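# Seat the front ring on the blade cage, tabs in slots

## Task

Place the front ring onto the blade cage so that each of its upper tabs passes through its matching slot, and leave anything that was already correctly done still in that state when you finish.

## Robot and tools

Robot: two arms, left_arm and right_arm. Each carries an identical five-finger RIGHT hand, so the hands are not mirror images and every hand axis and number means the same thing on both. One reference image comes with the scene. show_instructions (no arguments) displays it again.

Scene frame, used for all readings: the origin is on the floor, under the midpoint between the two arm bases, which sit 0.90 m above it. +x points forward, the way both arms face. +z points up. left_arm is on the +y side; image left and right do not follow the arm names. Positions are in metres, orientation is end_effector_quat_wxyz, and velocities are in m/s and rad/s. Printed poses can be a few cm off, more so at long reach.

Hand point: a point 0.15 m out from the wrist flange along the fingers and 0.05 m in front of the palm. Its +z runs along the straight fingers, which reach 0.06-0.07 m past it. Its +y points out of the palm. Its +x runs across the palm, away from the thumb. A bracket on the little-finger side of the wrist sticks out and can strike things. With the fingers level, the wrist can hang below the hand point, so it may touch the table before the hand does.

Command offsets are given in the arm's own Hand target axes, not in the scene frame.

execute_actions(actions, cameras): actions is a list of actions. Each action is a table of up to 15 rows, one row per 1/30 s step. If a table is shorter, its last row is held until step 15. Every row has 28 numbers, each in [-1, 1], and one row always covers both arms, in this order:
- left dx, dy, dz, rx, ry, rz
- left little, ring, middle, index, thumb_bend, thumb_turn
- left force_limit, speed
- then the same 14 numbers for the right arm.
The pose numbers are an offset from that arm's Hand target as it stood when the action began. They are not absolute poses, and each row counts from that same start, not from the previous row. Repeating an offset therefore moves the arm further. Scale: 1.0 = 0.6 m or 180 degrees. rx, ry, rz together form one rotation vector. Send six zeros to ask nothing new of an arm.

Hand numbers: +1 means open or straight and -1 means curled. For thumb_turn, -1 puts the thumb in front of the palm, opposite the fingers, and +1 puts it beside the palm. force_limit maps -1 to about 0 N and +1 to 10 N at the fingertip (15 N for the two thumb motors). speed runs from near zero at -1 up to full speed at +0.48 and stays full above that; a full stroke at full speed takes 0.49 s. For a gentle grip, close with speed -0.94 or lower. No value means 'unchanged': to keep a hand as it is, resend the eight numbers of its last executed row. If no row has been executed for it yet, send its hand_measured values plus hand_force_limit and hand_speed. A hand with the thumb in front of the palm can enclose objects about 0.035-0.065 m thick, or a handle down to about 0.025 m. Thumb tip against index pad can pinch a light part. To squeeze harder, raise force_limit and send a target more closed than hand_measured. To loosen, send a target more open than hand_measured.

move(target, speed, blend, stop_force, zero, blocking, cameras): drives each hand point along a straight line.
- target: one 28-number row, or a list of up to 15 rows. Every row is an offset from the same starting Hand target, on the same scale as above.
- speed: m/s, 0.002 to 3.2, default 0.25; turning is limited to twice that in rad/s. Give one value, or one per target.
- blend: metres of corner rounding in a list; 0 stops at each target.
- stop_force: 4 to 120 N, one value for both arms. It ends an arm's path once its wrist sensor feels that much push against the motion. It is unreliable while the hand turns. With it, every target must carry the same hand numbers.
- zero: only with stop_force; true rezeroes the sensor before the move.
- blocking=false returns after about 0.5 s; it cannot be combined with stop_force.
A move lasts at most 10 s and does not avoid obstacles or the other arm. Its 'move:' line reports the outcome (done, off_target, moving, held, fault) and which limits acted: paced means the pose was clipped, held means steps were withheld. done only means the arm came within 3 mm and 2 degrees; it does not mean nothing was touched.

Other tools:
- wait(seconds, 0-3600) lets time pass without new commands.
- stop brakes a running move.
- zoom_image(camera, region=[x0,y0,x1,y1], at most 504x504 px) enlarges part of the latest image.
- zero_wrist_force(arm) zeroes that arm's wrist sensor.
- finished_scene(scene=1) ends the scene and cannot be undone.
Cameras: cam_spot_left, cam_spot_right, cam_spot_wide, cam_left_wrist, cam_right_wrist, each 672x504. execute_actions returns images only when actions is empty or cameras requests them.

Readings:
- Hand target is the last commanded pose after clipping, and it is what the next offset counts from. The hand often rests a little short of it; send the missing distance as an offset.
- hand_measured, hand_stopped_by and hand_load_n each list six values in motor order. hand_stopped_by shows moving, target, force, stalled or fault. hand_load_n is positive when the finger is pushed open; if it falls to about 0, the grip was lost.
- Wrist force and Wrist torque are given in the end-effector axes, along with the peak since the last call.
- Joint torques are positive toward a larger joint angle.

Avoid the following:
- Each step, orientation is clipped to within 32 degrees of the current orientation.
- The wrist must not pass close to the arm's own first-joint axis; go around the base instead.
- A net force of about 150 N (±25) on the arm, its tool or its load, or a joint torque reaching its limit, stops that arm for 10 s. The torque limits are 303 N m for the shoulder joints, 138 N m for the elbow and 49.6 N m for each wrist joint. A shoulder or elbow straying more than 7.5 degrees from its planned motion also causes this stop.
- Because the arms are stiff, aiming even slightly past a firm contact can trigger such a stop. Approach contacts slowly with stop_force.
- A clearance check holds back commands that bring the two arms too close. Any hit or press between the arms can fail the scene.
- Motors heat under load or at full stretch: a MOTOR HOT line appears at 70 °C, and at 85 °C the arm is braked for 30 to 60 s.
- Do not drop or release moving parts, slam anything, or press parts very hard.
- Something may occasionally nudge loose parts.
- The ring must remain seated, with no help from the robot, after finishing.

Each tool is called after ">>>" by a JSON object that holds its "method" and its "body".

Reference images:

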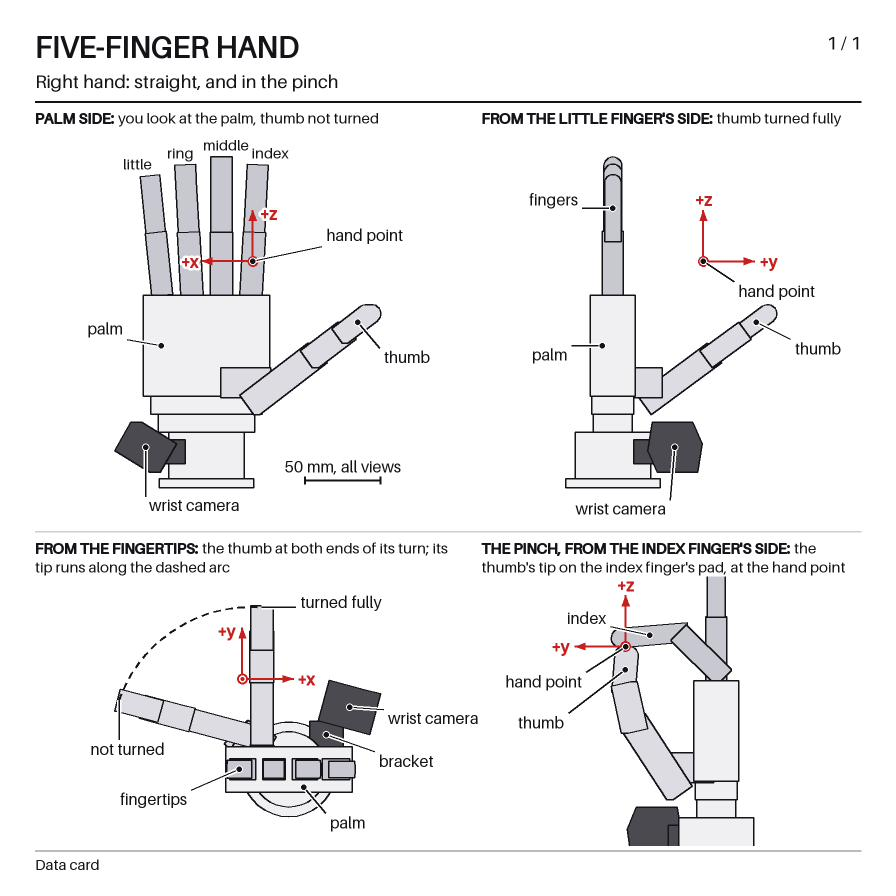

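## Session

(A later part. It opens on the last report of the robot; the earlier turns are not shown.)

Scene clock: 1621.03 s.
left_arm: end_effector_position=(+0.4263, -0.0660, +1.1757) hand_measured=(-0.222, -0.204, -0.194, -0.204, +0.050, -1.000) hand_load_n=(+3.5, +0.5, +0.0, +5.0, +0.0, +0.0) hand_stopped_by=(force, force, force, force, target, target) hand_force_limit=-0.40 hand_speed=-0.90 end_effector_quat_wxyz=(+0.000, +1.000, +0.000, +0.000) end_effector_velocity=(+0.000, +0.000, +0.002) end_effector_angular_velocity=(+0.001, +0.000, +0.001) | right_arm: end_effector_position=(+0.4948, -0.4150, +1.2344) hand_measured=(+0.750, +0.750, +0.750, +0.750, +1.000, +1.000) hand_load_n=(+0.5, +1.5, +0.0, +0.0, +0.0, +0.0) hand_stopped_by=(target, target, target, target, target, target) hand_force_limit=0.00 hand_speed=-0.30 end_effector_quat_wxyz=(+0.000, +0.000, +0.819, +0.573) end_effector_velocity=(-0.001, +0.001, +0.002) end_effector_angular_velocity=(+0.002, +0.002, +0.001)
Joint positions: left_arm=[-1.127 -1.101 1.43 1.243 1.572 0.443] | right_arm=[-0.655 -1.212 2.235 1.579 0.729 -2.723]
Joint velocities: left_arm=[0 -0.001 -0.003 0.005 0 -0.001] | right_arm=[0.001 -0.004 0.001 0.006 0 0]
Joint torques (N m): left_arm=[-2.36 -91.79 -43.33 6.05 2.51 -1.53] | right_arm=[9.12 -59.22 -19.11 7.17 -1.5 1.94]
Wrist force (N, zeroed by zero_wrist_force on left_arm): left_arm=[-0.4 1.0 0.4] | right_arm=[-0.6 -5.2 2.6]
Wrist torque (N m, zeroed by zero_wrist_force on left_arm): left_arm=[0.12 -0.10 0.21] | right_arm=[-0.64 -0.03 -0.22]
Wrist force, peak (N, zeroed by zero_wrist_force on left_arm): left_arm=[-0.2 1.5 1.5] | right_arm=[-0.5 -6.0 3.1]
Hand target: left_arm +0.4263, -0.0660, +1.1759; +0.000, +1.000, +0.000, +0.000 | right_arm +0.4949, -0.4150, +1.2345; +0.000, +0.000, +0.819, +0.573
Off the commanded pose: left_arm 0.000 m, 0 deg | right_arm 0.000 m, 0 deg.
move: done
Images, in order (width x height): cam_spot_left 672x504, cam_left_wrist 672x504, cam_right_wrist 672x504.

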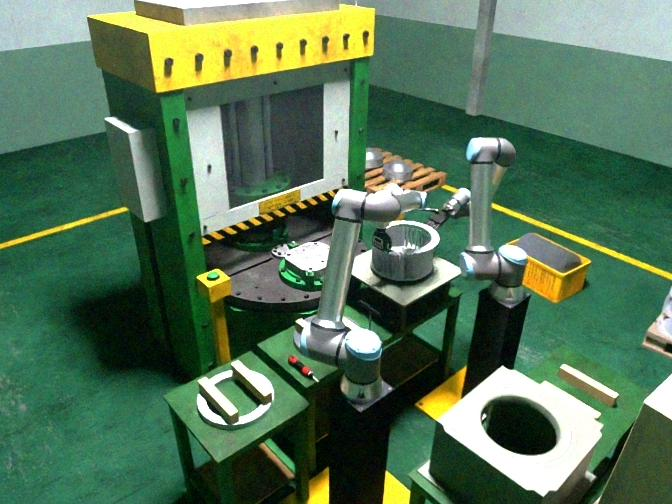

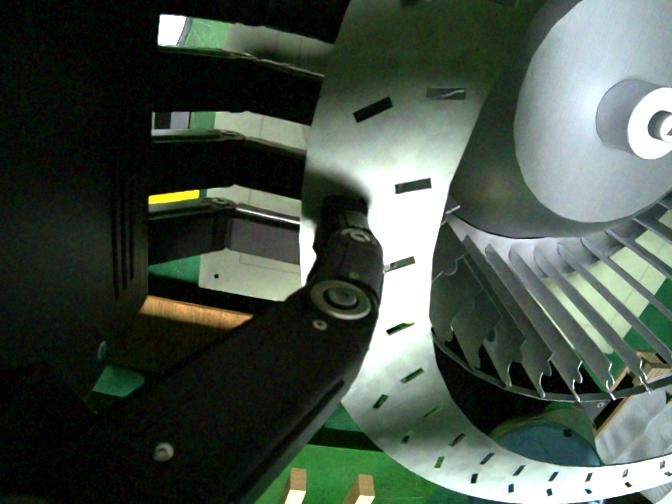

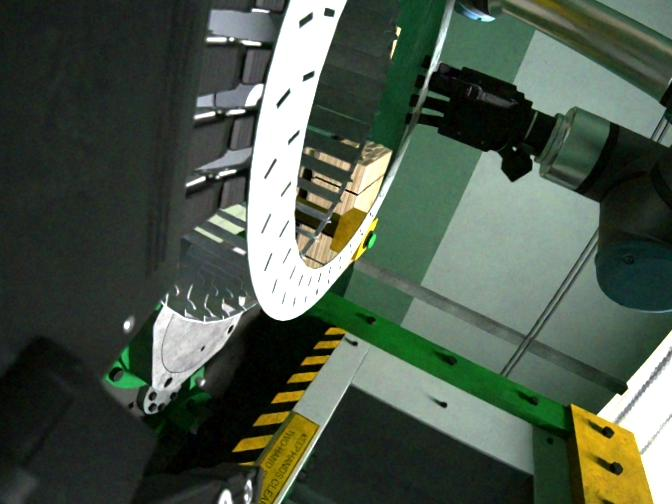

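>>> {"method": "execute_actions", "body": {"actions": [], "cameras": ["cam_spot_left", "cam_spot_right", "cam_spot_wide"]}}

>>> {"method": "zoom_image", "body": {"camera": "cam_spot_right", "region": [290, 220, 410, 340]}}

>>> {"method": "zoom_image", "body": {"camera": "cam_spot_wide", "region": [310, 190, 430, 290]}}

>>> {"method": "zoom_image", "body": {"camera": "cam_spot_left", "region": [350, 200, 460, 300]}}

Scene clock: 1660.00 s.
left_arm: end_effector_position=(+0.4263, -0.0660, +1.1759) hand_measured=(-0.222, -0.204, -0.194, -0.204, +0.050, -1.000) hand_load_n=(+3.5, +1.0, +0.0, +5.5, +0.0, +0.0) hand_stopped_by=(force, force, force, force, target, target) hand_force_limit=-0.40 hand_speed=-0.90 end_effector_quat_wxyz=(+0.000, +1.000, +0.000, +0.000) | right_arm: end_effector_position=(+0.4949, -0.4150, +1.2345) hand_measured=(+0.750, +0.750, +0.750, +0.750, +1.000, +1.000) hand_load_n=(+1.0, +1.5, +0.0, +0.0, +0.0, +0.0) hand_stopped_by=(target, target, target, target, target, target) hand_force_limit=0.00 hand_speed=-0.30 end_effector_quat_wxyz=(+0.000, +0.000, +0.819, +0.573)
Joint positions: left_arm=[-1.127 -1.102 1.43 1.243 1.572 0.443] | right_arm=[-0.655 -1.212 2.235 1.579 0.729 -2.723]
Joint velocities: within noise
Joint torques (N m): left_arm=[-16.35 -92.73 -39.57 6.27 2.59 -0.78] | right_arm=[14.72 -59.59 -26.86 6.76 -3.87 3.52]
Wrist force (N, zeroed by zero_wrist_force on left_arm): left_arm=[0.0 0.3 0.8] | right_arm=[-0.4 -5.3 2.6]
Wrist torque (N m, zeroed by zero_wrist_force on left_arm): left_arm=[0.04 -0.15 0.20] | right_arm=[-0.66 -0.05 -0.22]
Wrist force, peak (N, zeroed by zero_wrist_force on left_arm): left_arm=[-0.2 0.9 1.7] | right_arm=[-0.7 -5.8 3.1]
Hand target: left_arm +0.4263, -0.0660, +1.1759; +0.000, +1.000, +0.000, +0.000 | right_arm +0.4949, -0.4150, +1.2345; +0.000, +0.000, +0.819, +0.573
Off the commanded pose: left_arm 0.000 m, 0 deg | right_arm 0.000 m, 0 deg.
Images, in order (width x height): cam_spot_left 672x504, cam_spot_right 672x504, cam_spot_wide 672x504.

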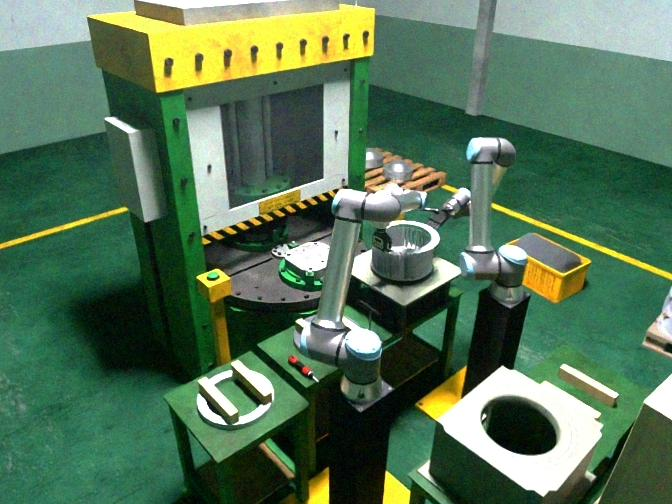

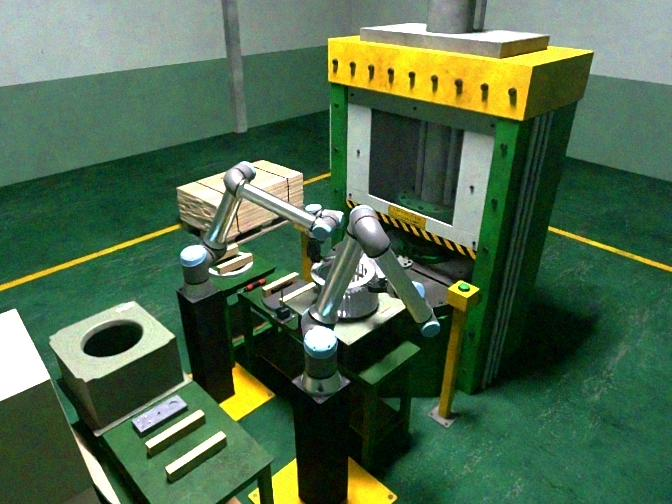

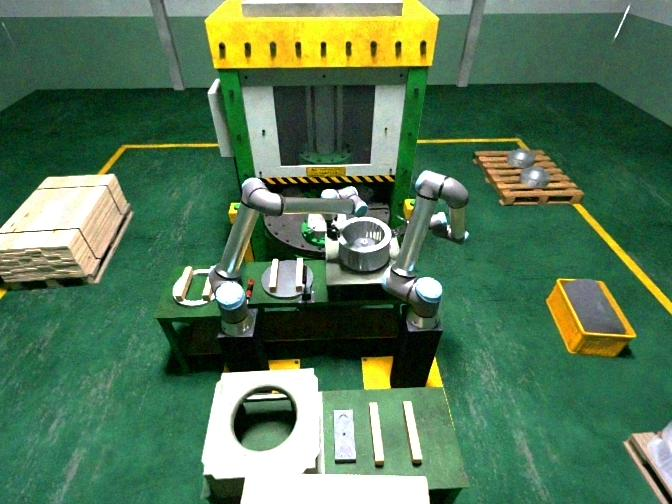

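Scaled by 4.200.

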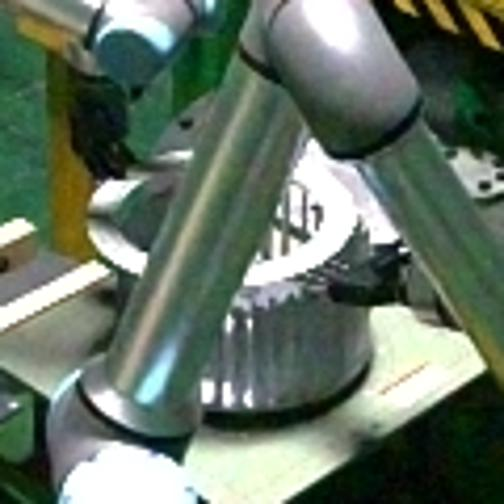

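Scaled by 4.200.

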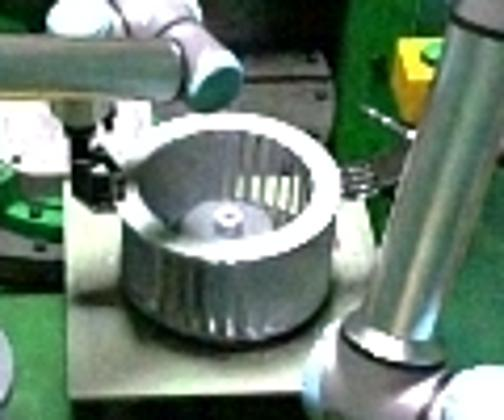

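Scaled by 4.582.

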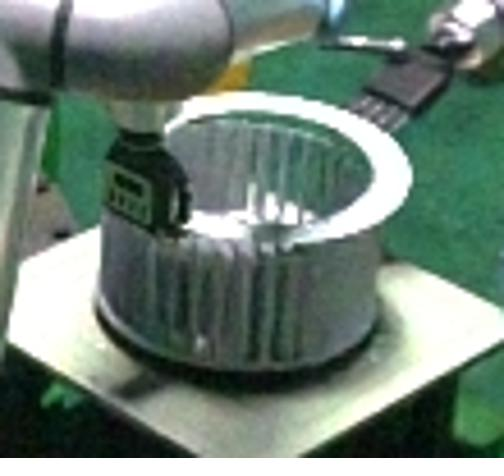

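>>> {"method": "move", "body": {"target": [0.0667,0,0,0,0,0, -0.4,-0.4,-0.4,-0.4,0.05,-1, -0.4, -0.9, -0.0667,0,0,0,0,0, 0.75,0.75,0.75,0.75,1,1, 0, -0.3], "speed": 0.03, "cameras": ["cam_right_wrist", "cam_left_wrist", "cam_spot_left", "cam_spot_right", "cam_spot_wide"]}}

>>> {"method": "zoom_image", "body": {"camera": "cam_spot_right", "region": [290, 220, 410, 340]}}

>>> {"method": "zoom_image", "body": {"camera": "cam_spot_wide", "region": [310, 190, 430, 290]}}

>>> {"method": "zoom_image", "body": {"camera": "cam_spot_left", "region": [350, 200, 460, 300]}}

Scene clock: 1692.27 s.
left_arm: end_effector_position=(+0.4665, -0.0659, +1.1759) hand_measured=(-0.222, -0.204, -0.194, -0.204, +0.050, -1.000) hand_load_n=(+3.5, +1.0, +0.0, +5.0, +0.0, +0.0) hand_stopped_by=(force, force, force, force, target, target) hand_force_limit=-0.40 hand_speed=-0.90 end_effector_quat_wxyz=(+0.000, +1.000, +0.000, +0.000) | right_arm: end_effector_position=(+0.5351, -0.4150, +1.2346) hand_measured=(+0.750, +0.750, +0.750, +0.750, +1.000, +1.000) hand_load_n=(+1.0, +1.5, +0.0, +0.0, +0.0, -0.5) hand_stopped_by=(target, target, target, target, target, target) hand_force_limit=0.00 hand_speed=-0.30 end_effector_quat_wxyz=(+0.000, +0.000, +0.819, +0.573)
Joint positions: left_arm=[-1.076 -1.059 1.365 1.266 1.572 0.494] | right_arm=[-0.605 -1.168 2.151 1.588 0.687 -2.682]
Joint torques (N m): left_arm=[-17.77 -95.79 -27.83 3.15 -0.41 -2.58] | right_arm=[-10.3 -66.36 -8.67 4.98 0.48 -2.49]
Wrist force (N, zeroed by zero_wrist_force on left_arm): left_arm=[0.0 0.5 1.1] | right_arm=[-0.9 -5.4 2.6]
Wrist torque (N m, zeroed by zero_wrist_force on left_arm): left_arm=[0.05 -0.15 0.00] | right_arm=[-0.64 0.05 -0.25]
Wrist force, peak (N, zeroed by zero_wrist_force on left_arm): left_arm=[-0.7 0.7 1.8] | right_arm=[-0.6 -6.2 2.6]
Hand target: left_arm +0.4663, -0.0660, +1.1759; +0.000, +1.000, +0.000, +0.000 | right_arm +0.5349, -0.4150, +1.2346; +0.000, +0.000, +0.819, +0.573
Off the commanded pose: left_arm 0.000 m, 0 deg | right_arm 0.000 m, 0 deg.
move: done

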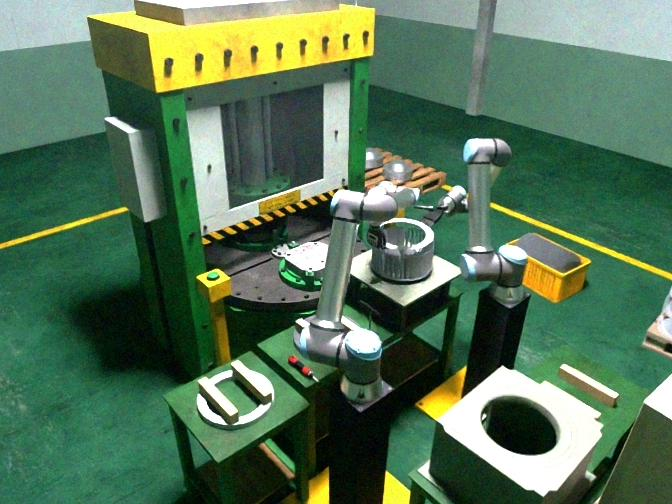

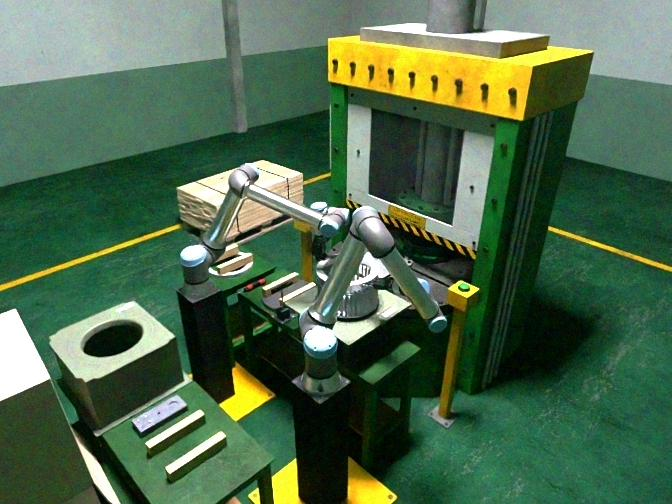

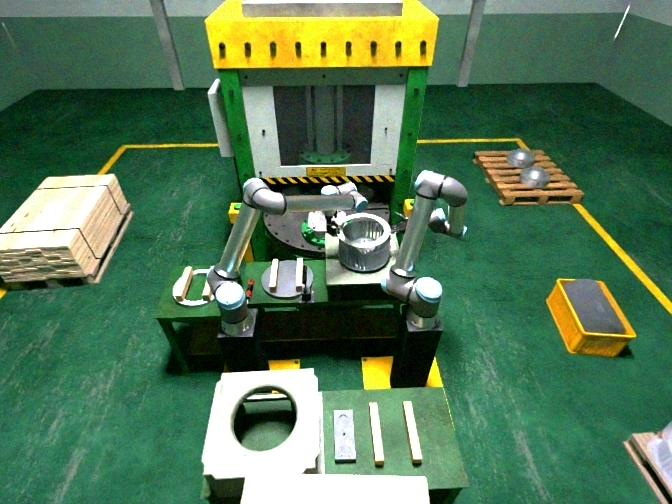

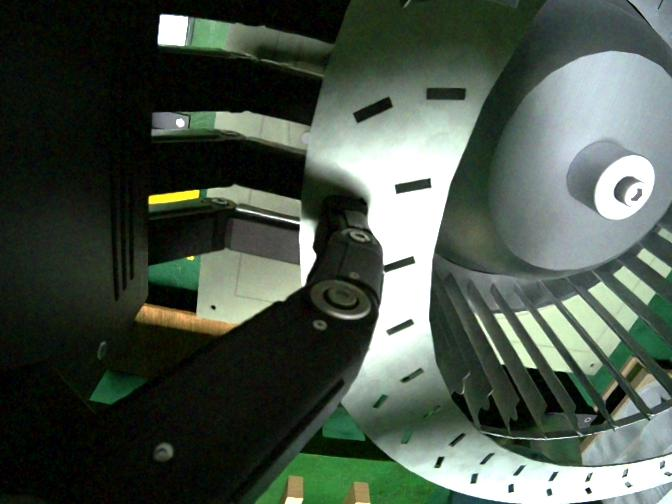

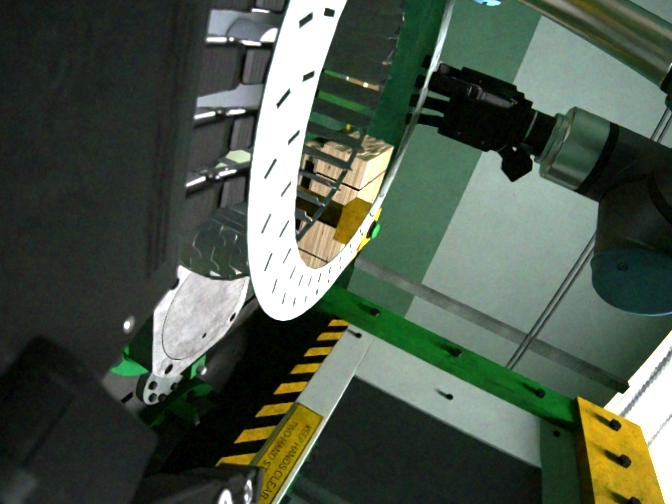

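Scaled by 4.200.

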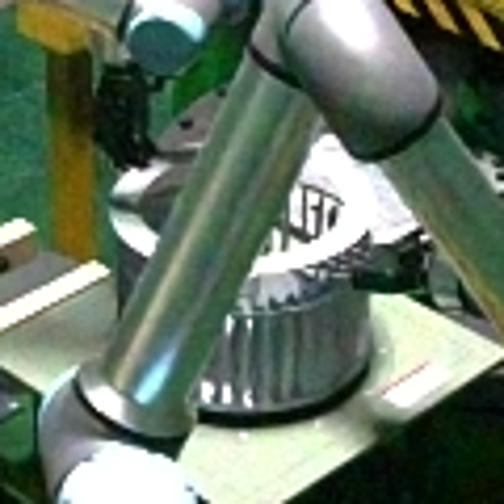

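Scaled by 4.200.

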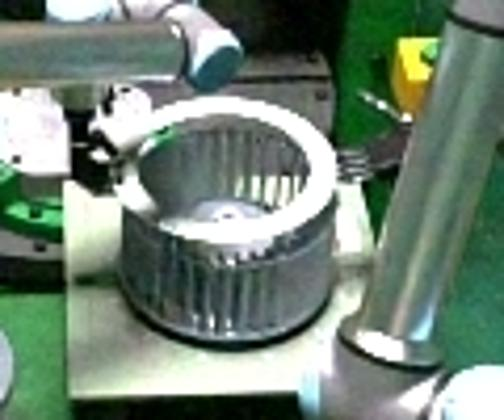

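Scaled by 4.582.

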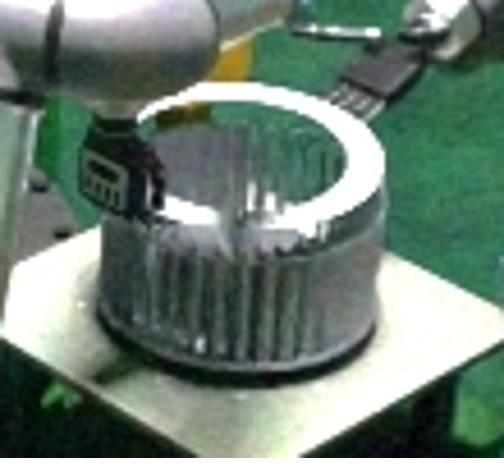

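>>> {"method": "zoom_image", "body": {"camera": "cam_left_wrist", "region": [420, 284, 672, 504]}}

>>> {"method": "zoom_image", "body": {"camera": "cam_left_wrist", "region": [370, 170, 540, 320]}}

>>> {"method": "zoom_image", "body": {"camera": "cam_right_wrist", "region": [170, 170, 380, 330]}}

>>> {"method": "zoom_image", "body": {"camera": "cam_right_wrist", "region": [240, 0, 460, 170]}}

Scaled by 2.000 from the camera's image (finer frame: 960x720).

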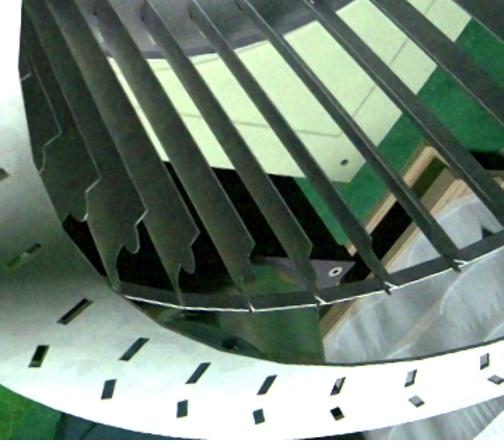

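Scaled by 2.965 from the camera's image (finer frame: 960x720).

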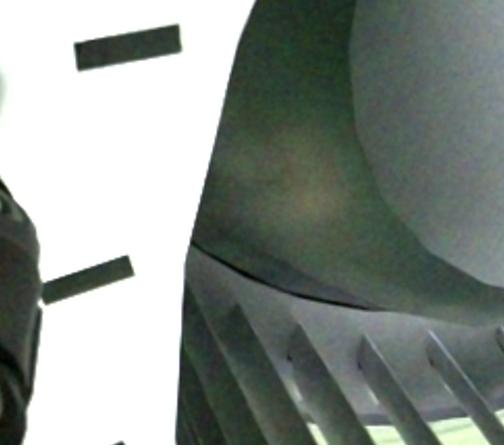

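Scaled by 2.400 from the camera's image (finer frame: 960x720).

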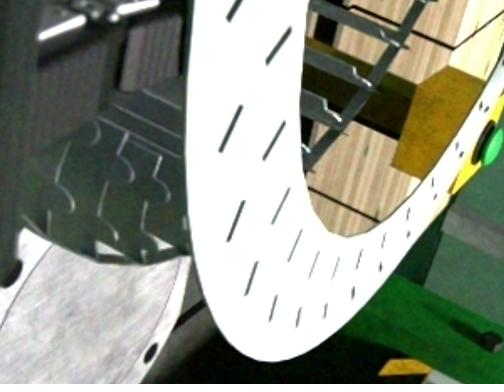

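Scaled by 2.291 from the camera's image (finer frame: 960x720).

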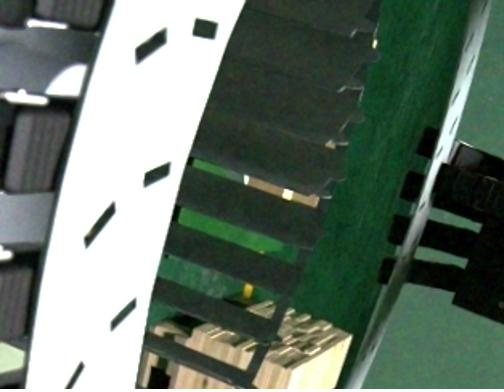

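>>> {"method": "move", "body": {"target": [0,0,0.04,0,0,0, -0.4,-0.4,-0.4,-0.4,0.05,-1, -0.4, -0.9, 0,-0.0376,0.0137,0,0,0, 0.75,0.75,0.75,0.75,1,1, 0, -0.3], "speed": 0.03, "stop_force": 6, "cameras": ["cam_right_wrist", "cam_left_wrist", "cam_spot_left", "cam_spot_right", "cam_spot_wide"]}}

>>> {"method": "zoom_image", "body": {"camera": "cam_left_wrist", "region": [400, 284, 672, 504]}}

>>> {"method": "zoom_image", "body": {"camera": "cam_right_wrist", "region": [170, 170, 380, 330]}}

>>> {"method": "zoom_image", "body": {"camera": "cam_right_wrist", "region": [240, 0, 460, 170]}}

>>> {"method": "zoom_image", "body": {"camera": "cam_spot_wide", "region": [320, 200, 410, 280]}}

>>> {"method": "zoom_image", "body": {"camera": "cam_spot_left", "region": [360, 210, 450, 290]}}

>>> {"method": "zoom_image", "body": {"camera": "cam_spot_right", "region": [300, 240, 400, 330]}}

Scene clock: 1721.50 s.
left_arm: end_effector_position=(+0.4663, -0.0660, +1.1519) hand_measured=(-0.222, -0.204, -0.194, -0.204, +0.050, -1.000) hand_load_n=(+4.0, +1.0, +0.0, +5.0, +0.0, +0.0) hand_stopped_by=(force, force, force, force, target, target) hand_force_limit=-0.40 hand_speed=-0.90 end_effector_quat_wxyz=(+0.000, +1.000, +0.000, +0.000) | right_arm: end_effector_position=(+0.5349, -0.4150, +1.2106) hand_measured=(+0.750, +0.750, +0.750, +0.750, +1.000, +1.000) hand_load_n=(+1.0, +1.5, +0.0, +0.0, +0.0, +0.0) hand_stopped_by=(target, target, target, target, target, target) hand_force_limit=0.00 hand_speed=-0.30 end_effector_quat_wxyz=(+0.000, +0.000, +0.819, +0.573)
Joint positions: left_arm=[-1.077 -1.047 1.389 1.228 1.571 0.493] | right_arm=[-0.605 -1.128 2.158 1.542 0.687 -2.682]
Joint torques (N m): left_arm=[-19.19 -96.81 -43.3 5.93 -2.47 -2.34] | right_arm=[-3.18 -66.97 -25.83 6.96 -1.68 0.56]
Wrist force (N, zeroed by zero_wrist_force on left_arm): left_arm=[-0.3 -0.5 0.9] | right_arm=[-0.4 -5.4 1.8]
Wrist torque (N m, zeroed by zero_wrist_force on left_arm): left_arm=[0.05 -0.06 0.02] | right_arm=[-0.56 0.05 -0.21]
Wrist force, peak (N, zeroed by zero_wrist_force on left_arm): left_arm=[-0.1 -1.2 2.0] | right_arm=[-0.6 -6.3 2.3]
Hand target: left_arm +0.4663, -0.0660, +1.1519; +0.000, +1.000, +0.000, +0.000 | right_arm +0.5349, -0.4150, +1.2106; +0.000, +0.000, +0.819, +0.573
Off the commanded pose: left_arm 0.000 m, 0 deg | right_arm 0.000 m, 0 deg.
move: done

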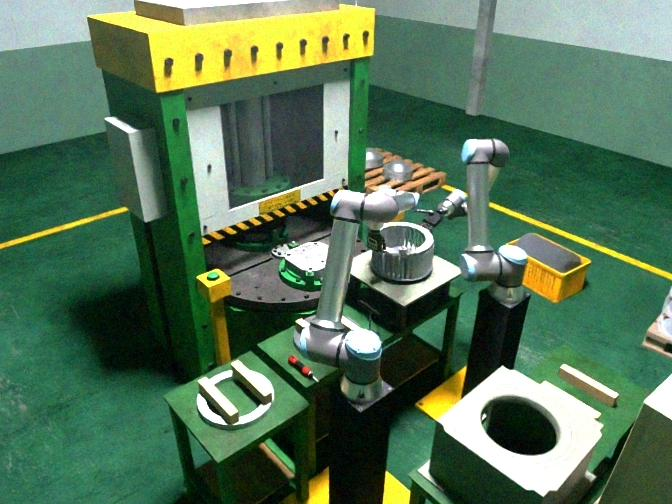

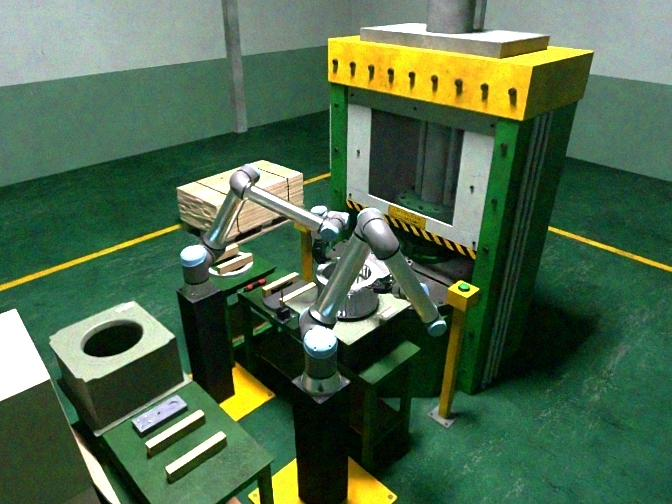

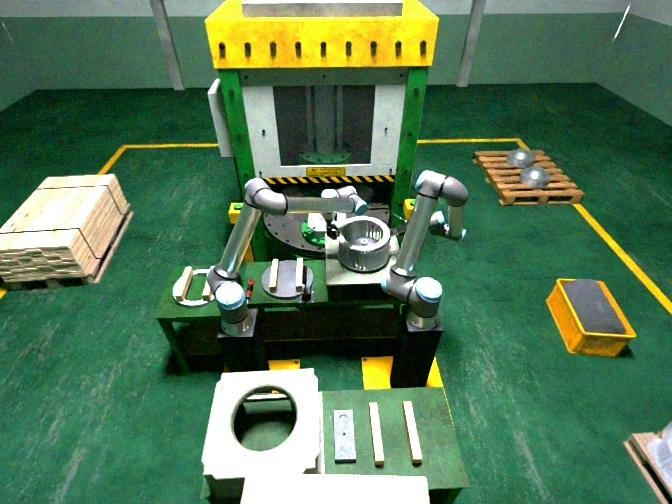

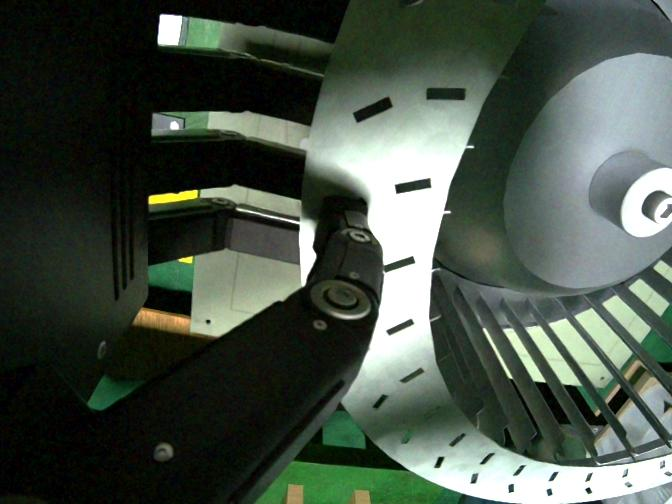

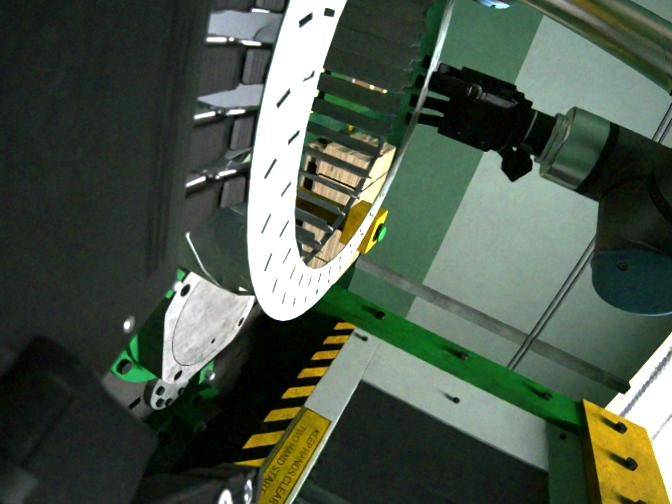

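Scaled by 1.853 from the camera's image (finer frame: 960x720).

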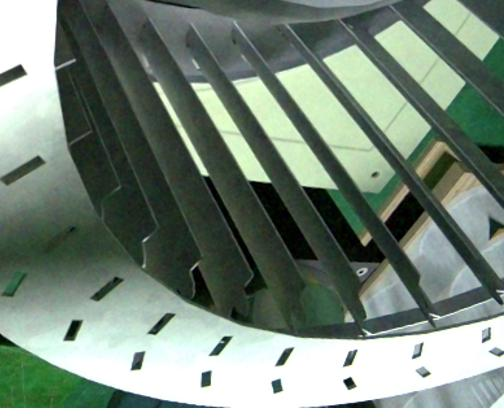

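Scaled by 2.400 from the camera's image (finer frame: 960x720).

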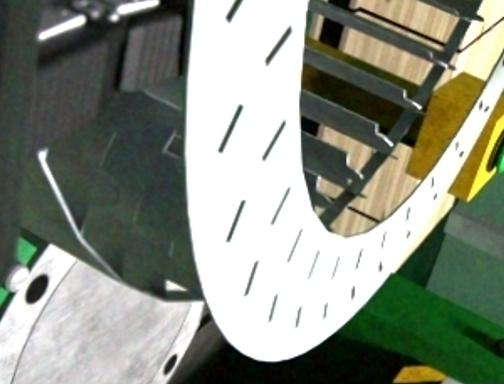

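Scaled by 2.291 from the camera's image (finer frame: 960x720).

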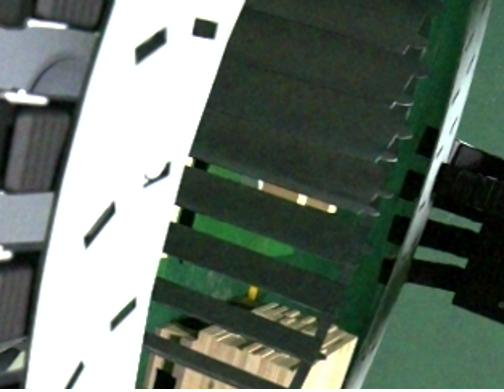

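Scaled by 5.600.

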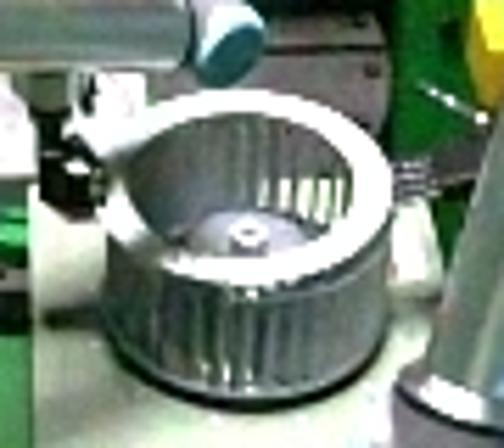

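Scaled by 5.600.

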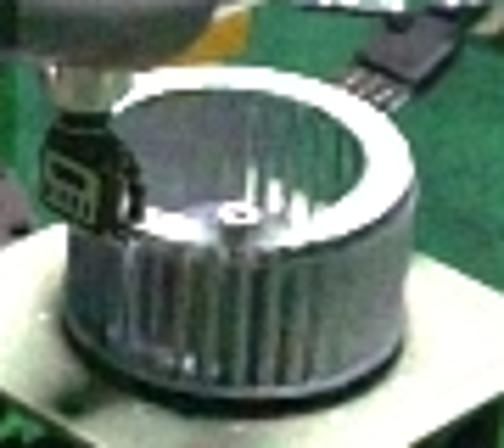

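Scaled by 5.040.

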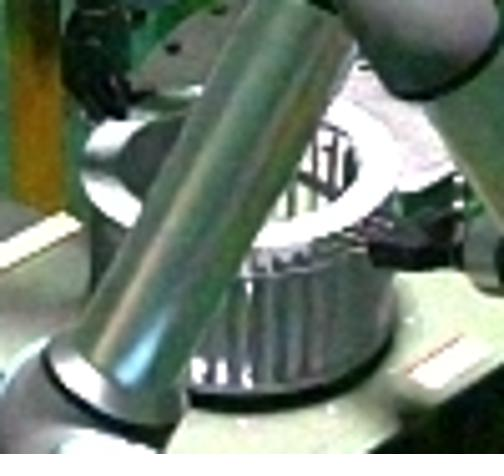

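>>> {"method": "zoom_image", "body": {"camera": "cam_left_wrist", "region": [380, 60, 500, 150]}}

>>> {"method": "zoom_image", "body": {"camera": "cam_left_wrist", "region": [370, 160, 490, 250]}}

>>> {"method": "zoom_image", "body": {"camera": "cam_left_wrist", "region": [370, 240, 490, 330]}}

>>> {"method": "zoom_image", "body": {"camera": "cam_left_wrist", "region": [350, 320, 470, 410]}}

>>> {"method": "zoom_image", "body": {"camera": "cam_left_wrist", "region": [400, 390, 520, 480]}}

>>> {"method": "zoom_image", "body": {"camera": "cam_left_wrist", "region": [470, 414, 590, 504]}}

>>> {"method": "zoom_image", "body": {"camera": "cam_left_wrist", "region": [552, 414, 672, 504]}}

Scaled by 4.200 from the camera's image (finer frame: 960x720).

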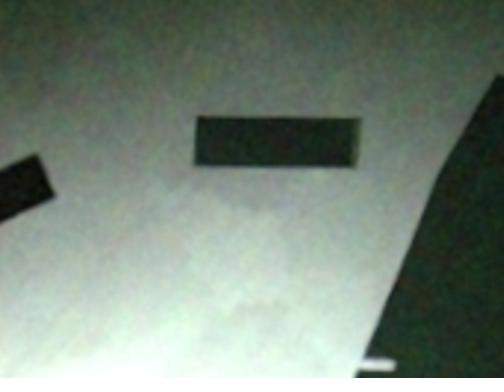

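Scaled by 4.200 from the camera's image (finer frame: 960x720).

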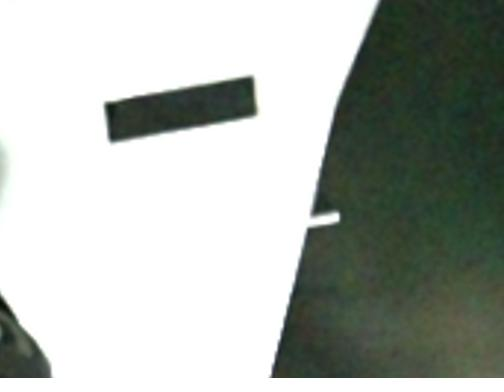

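Scaled by 4.200 from the camera's image (finer frame: 960x720).

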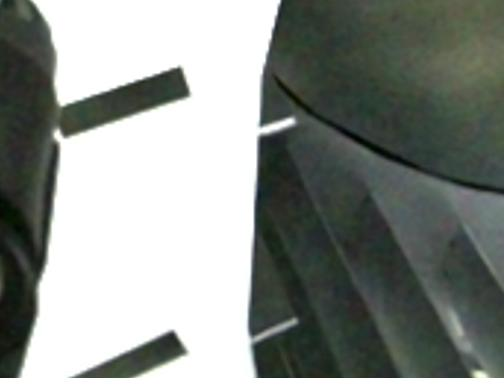

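Scaled by 4.200 from the camera's image (finer frame: 960x720).

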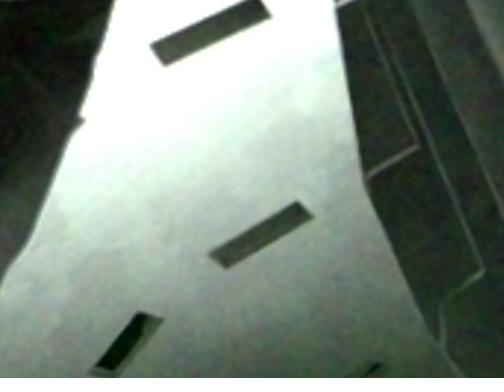

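Scaled by 4.200 from the camera's image (finer frame: 960x720).

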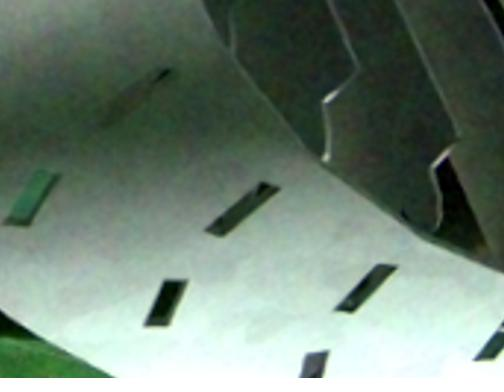

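Scaled by 4.200 from the camera's image (finer frame: 960x720).

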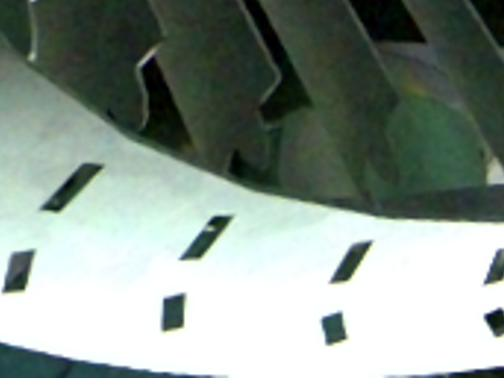

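Scaled by 4.200 from the camera's image (finer frame: 960x720).

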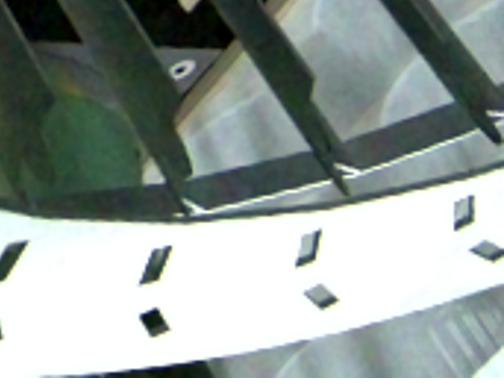

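>>> {"method": "zoom_image", "body": {"camera": "cam_right_wrist", "region": [180, 0, 300, 90]}}

>>> {"method": "zoom_image", "body": {"camera": "cam_right_wrist", "region": [180, 80, 300, 170]}}

>>> {"method": "zoom_image", "body": {"camera": "cam_right_wrist", "region": [180, 140, 300, 230]}}

Scaled by 4.200 from the camera's image (finer frame: 960x720).

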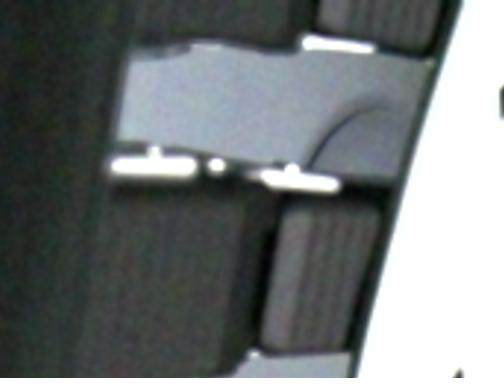

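Scaled by 4.200 from the camera's image (finer frame: 960x720).

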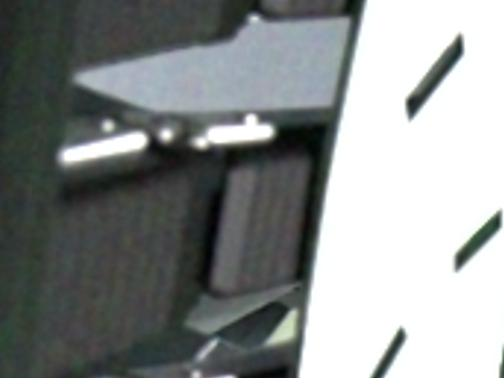

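Scaled by 4.200 from the camera's image (finer frame: 960x720).

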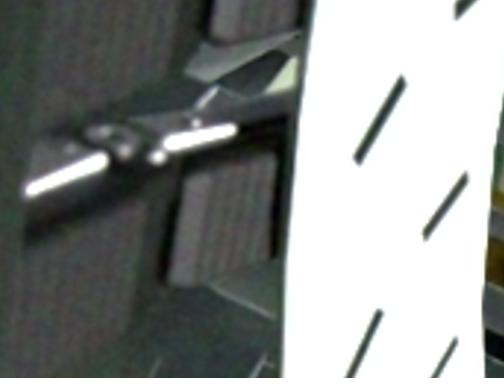

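>>> {"method": "move", "body": {"target": [0,0,0,0,0,0, -0.4,-0.4,-0.4,-0.4,0.05,-1, -0.4, -0.9, 0,-0.008,-0.0219,0,0,0, 0.75,0.75,0.75,0.75,1,1, 0, -0.3], "speed": 0.01, "cameras": ["cam_right_wrist", "cam_left_wrist"]}}

>>> {"method": "zoom_image", "body": {"camera": "cam_right_wrist", "region": [180, 0, 360, 130]}}

>>> {"method": "zoom_image", "body": {"camera": "cam_right_wrist", "region": [180, 110, 360, 240]}}

Scene clock: 1757.00 s.
left_arm: end_effector_position=(+0.4663, -0.0660, +1.1519) hand_measured=(-0.222, -0.204, -0.194, -0.204, +0.050, -1.000) hand_load_n=(+4.0, +0.5, +0.0, +5.0, +0.0, +0.0) hand_stopped_by=(force, force, force, force, target, target) hand_force_limit=-0.40 hand_speed=-0.90 end_effector_quat_wxyz=(+0.000, +1.000, +0.000, +0.000) | right_arm: end_effector_position=(+0.5349, -0.4291, +1.2106) hand_measured=(+0.750, +0.750, +0.750, +0.750, +1.000, +1.000) hand_load_n=(+0.5, +2.0, +0.0, +0.0, +0.0, +0.0) hand_stopped_by=(target, target, target, target, target, target) hand_force_limit=0.00 hand_speed=-0.30 end_effector_quat_wxyz=(+0.000, +0.000, +0.819, +0.573)
Joint positions: left_arm=[-1.077 -1.047 1.389 1.228 1.571 0.493] | right_arm=[-0.628 -1.124 2.153 1.557 0.706 -2.701]
Joint torques (N m): left_arm=[2.99 -95.61 -37.39 2.95 -2.67 -2.04] | right_arm=[0.14 -45.05 -24.73 5.2 -0.33 -1.57]
Wrist force (N, zeroed by zero_wrist_force on left_arm): left_arm=[-0.1 0.9 1.0] | right_arm=[-0.8 -5.1 2.8]
Wrist torque (N m, zeroed by zero_wrist_force on left_arm): left_arm=[0.04 -0.07 -0.01] | right_arm=[-0.63 0.09 -0.07]
Wrist force, peak (N, zeroed by zero_wrist_force on left_arm): left_arm=[-0.6 -0.6 1.9] | right_arm=[-0.1 -6.5 1.6]
Hand target: left_arm +0.4663, -0.0660, +1.1519; +0.000, +1.000, +0.000, +0.000 | right_arm +0.5349, -0.4290, +1.2106; +0.000, +0.000, +0.819, +0.573
Off the commanded pose: left_arm 0.000 m, 0 deg | right_arm 0.000 m, 0 deg.
move: done
Images, in order (width x height): cam_left_wrist 672x504, cam_right_wrist 672x504.

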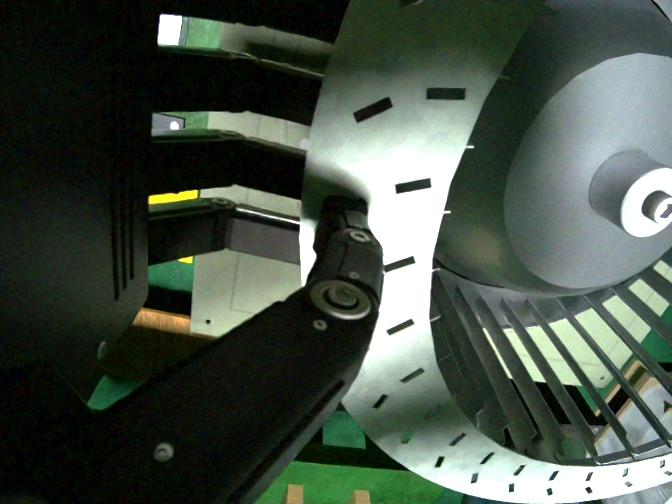

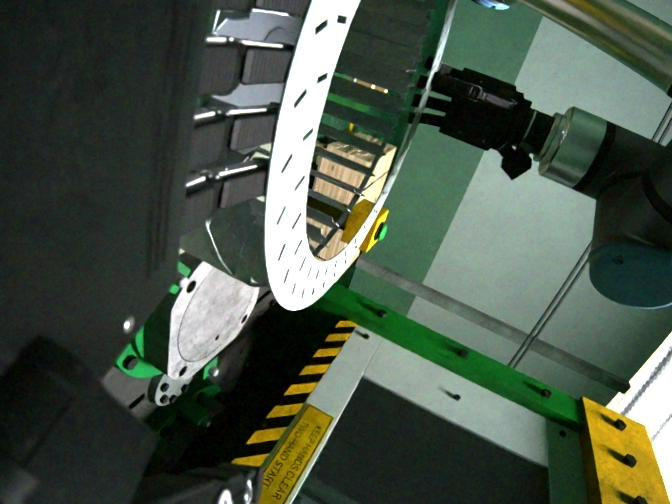

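Scaled by 2.800 from the camera's image (finer frame: 960x720).

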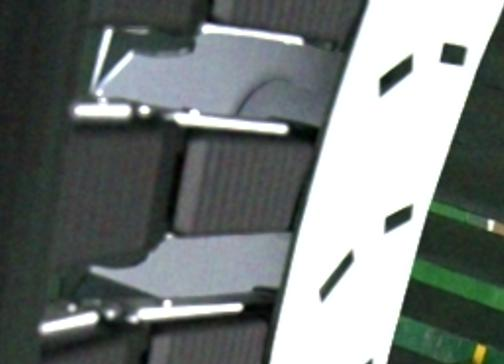

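Scaled by 2.800 from the camera's image (finer frame: 960x720).

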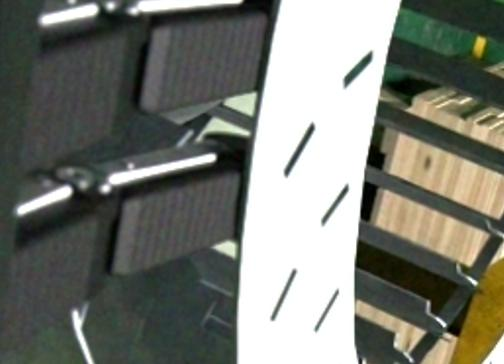

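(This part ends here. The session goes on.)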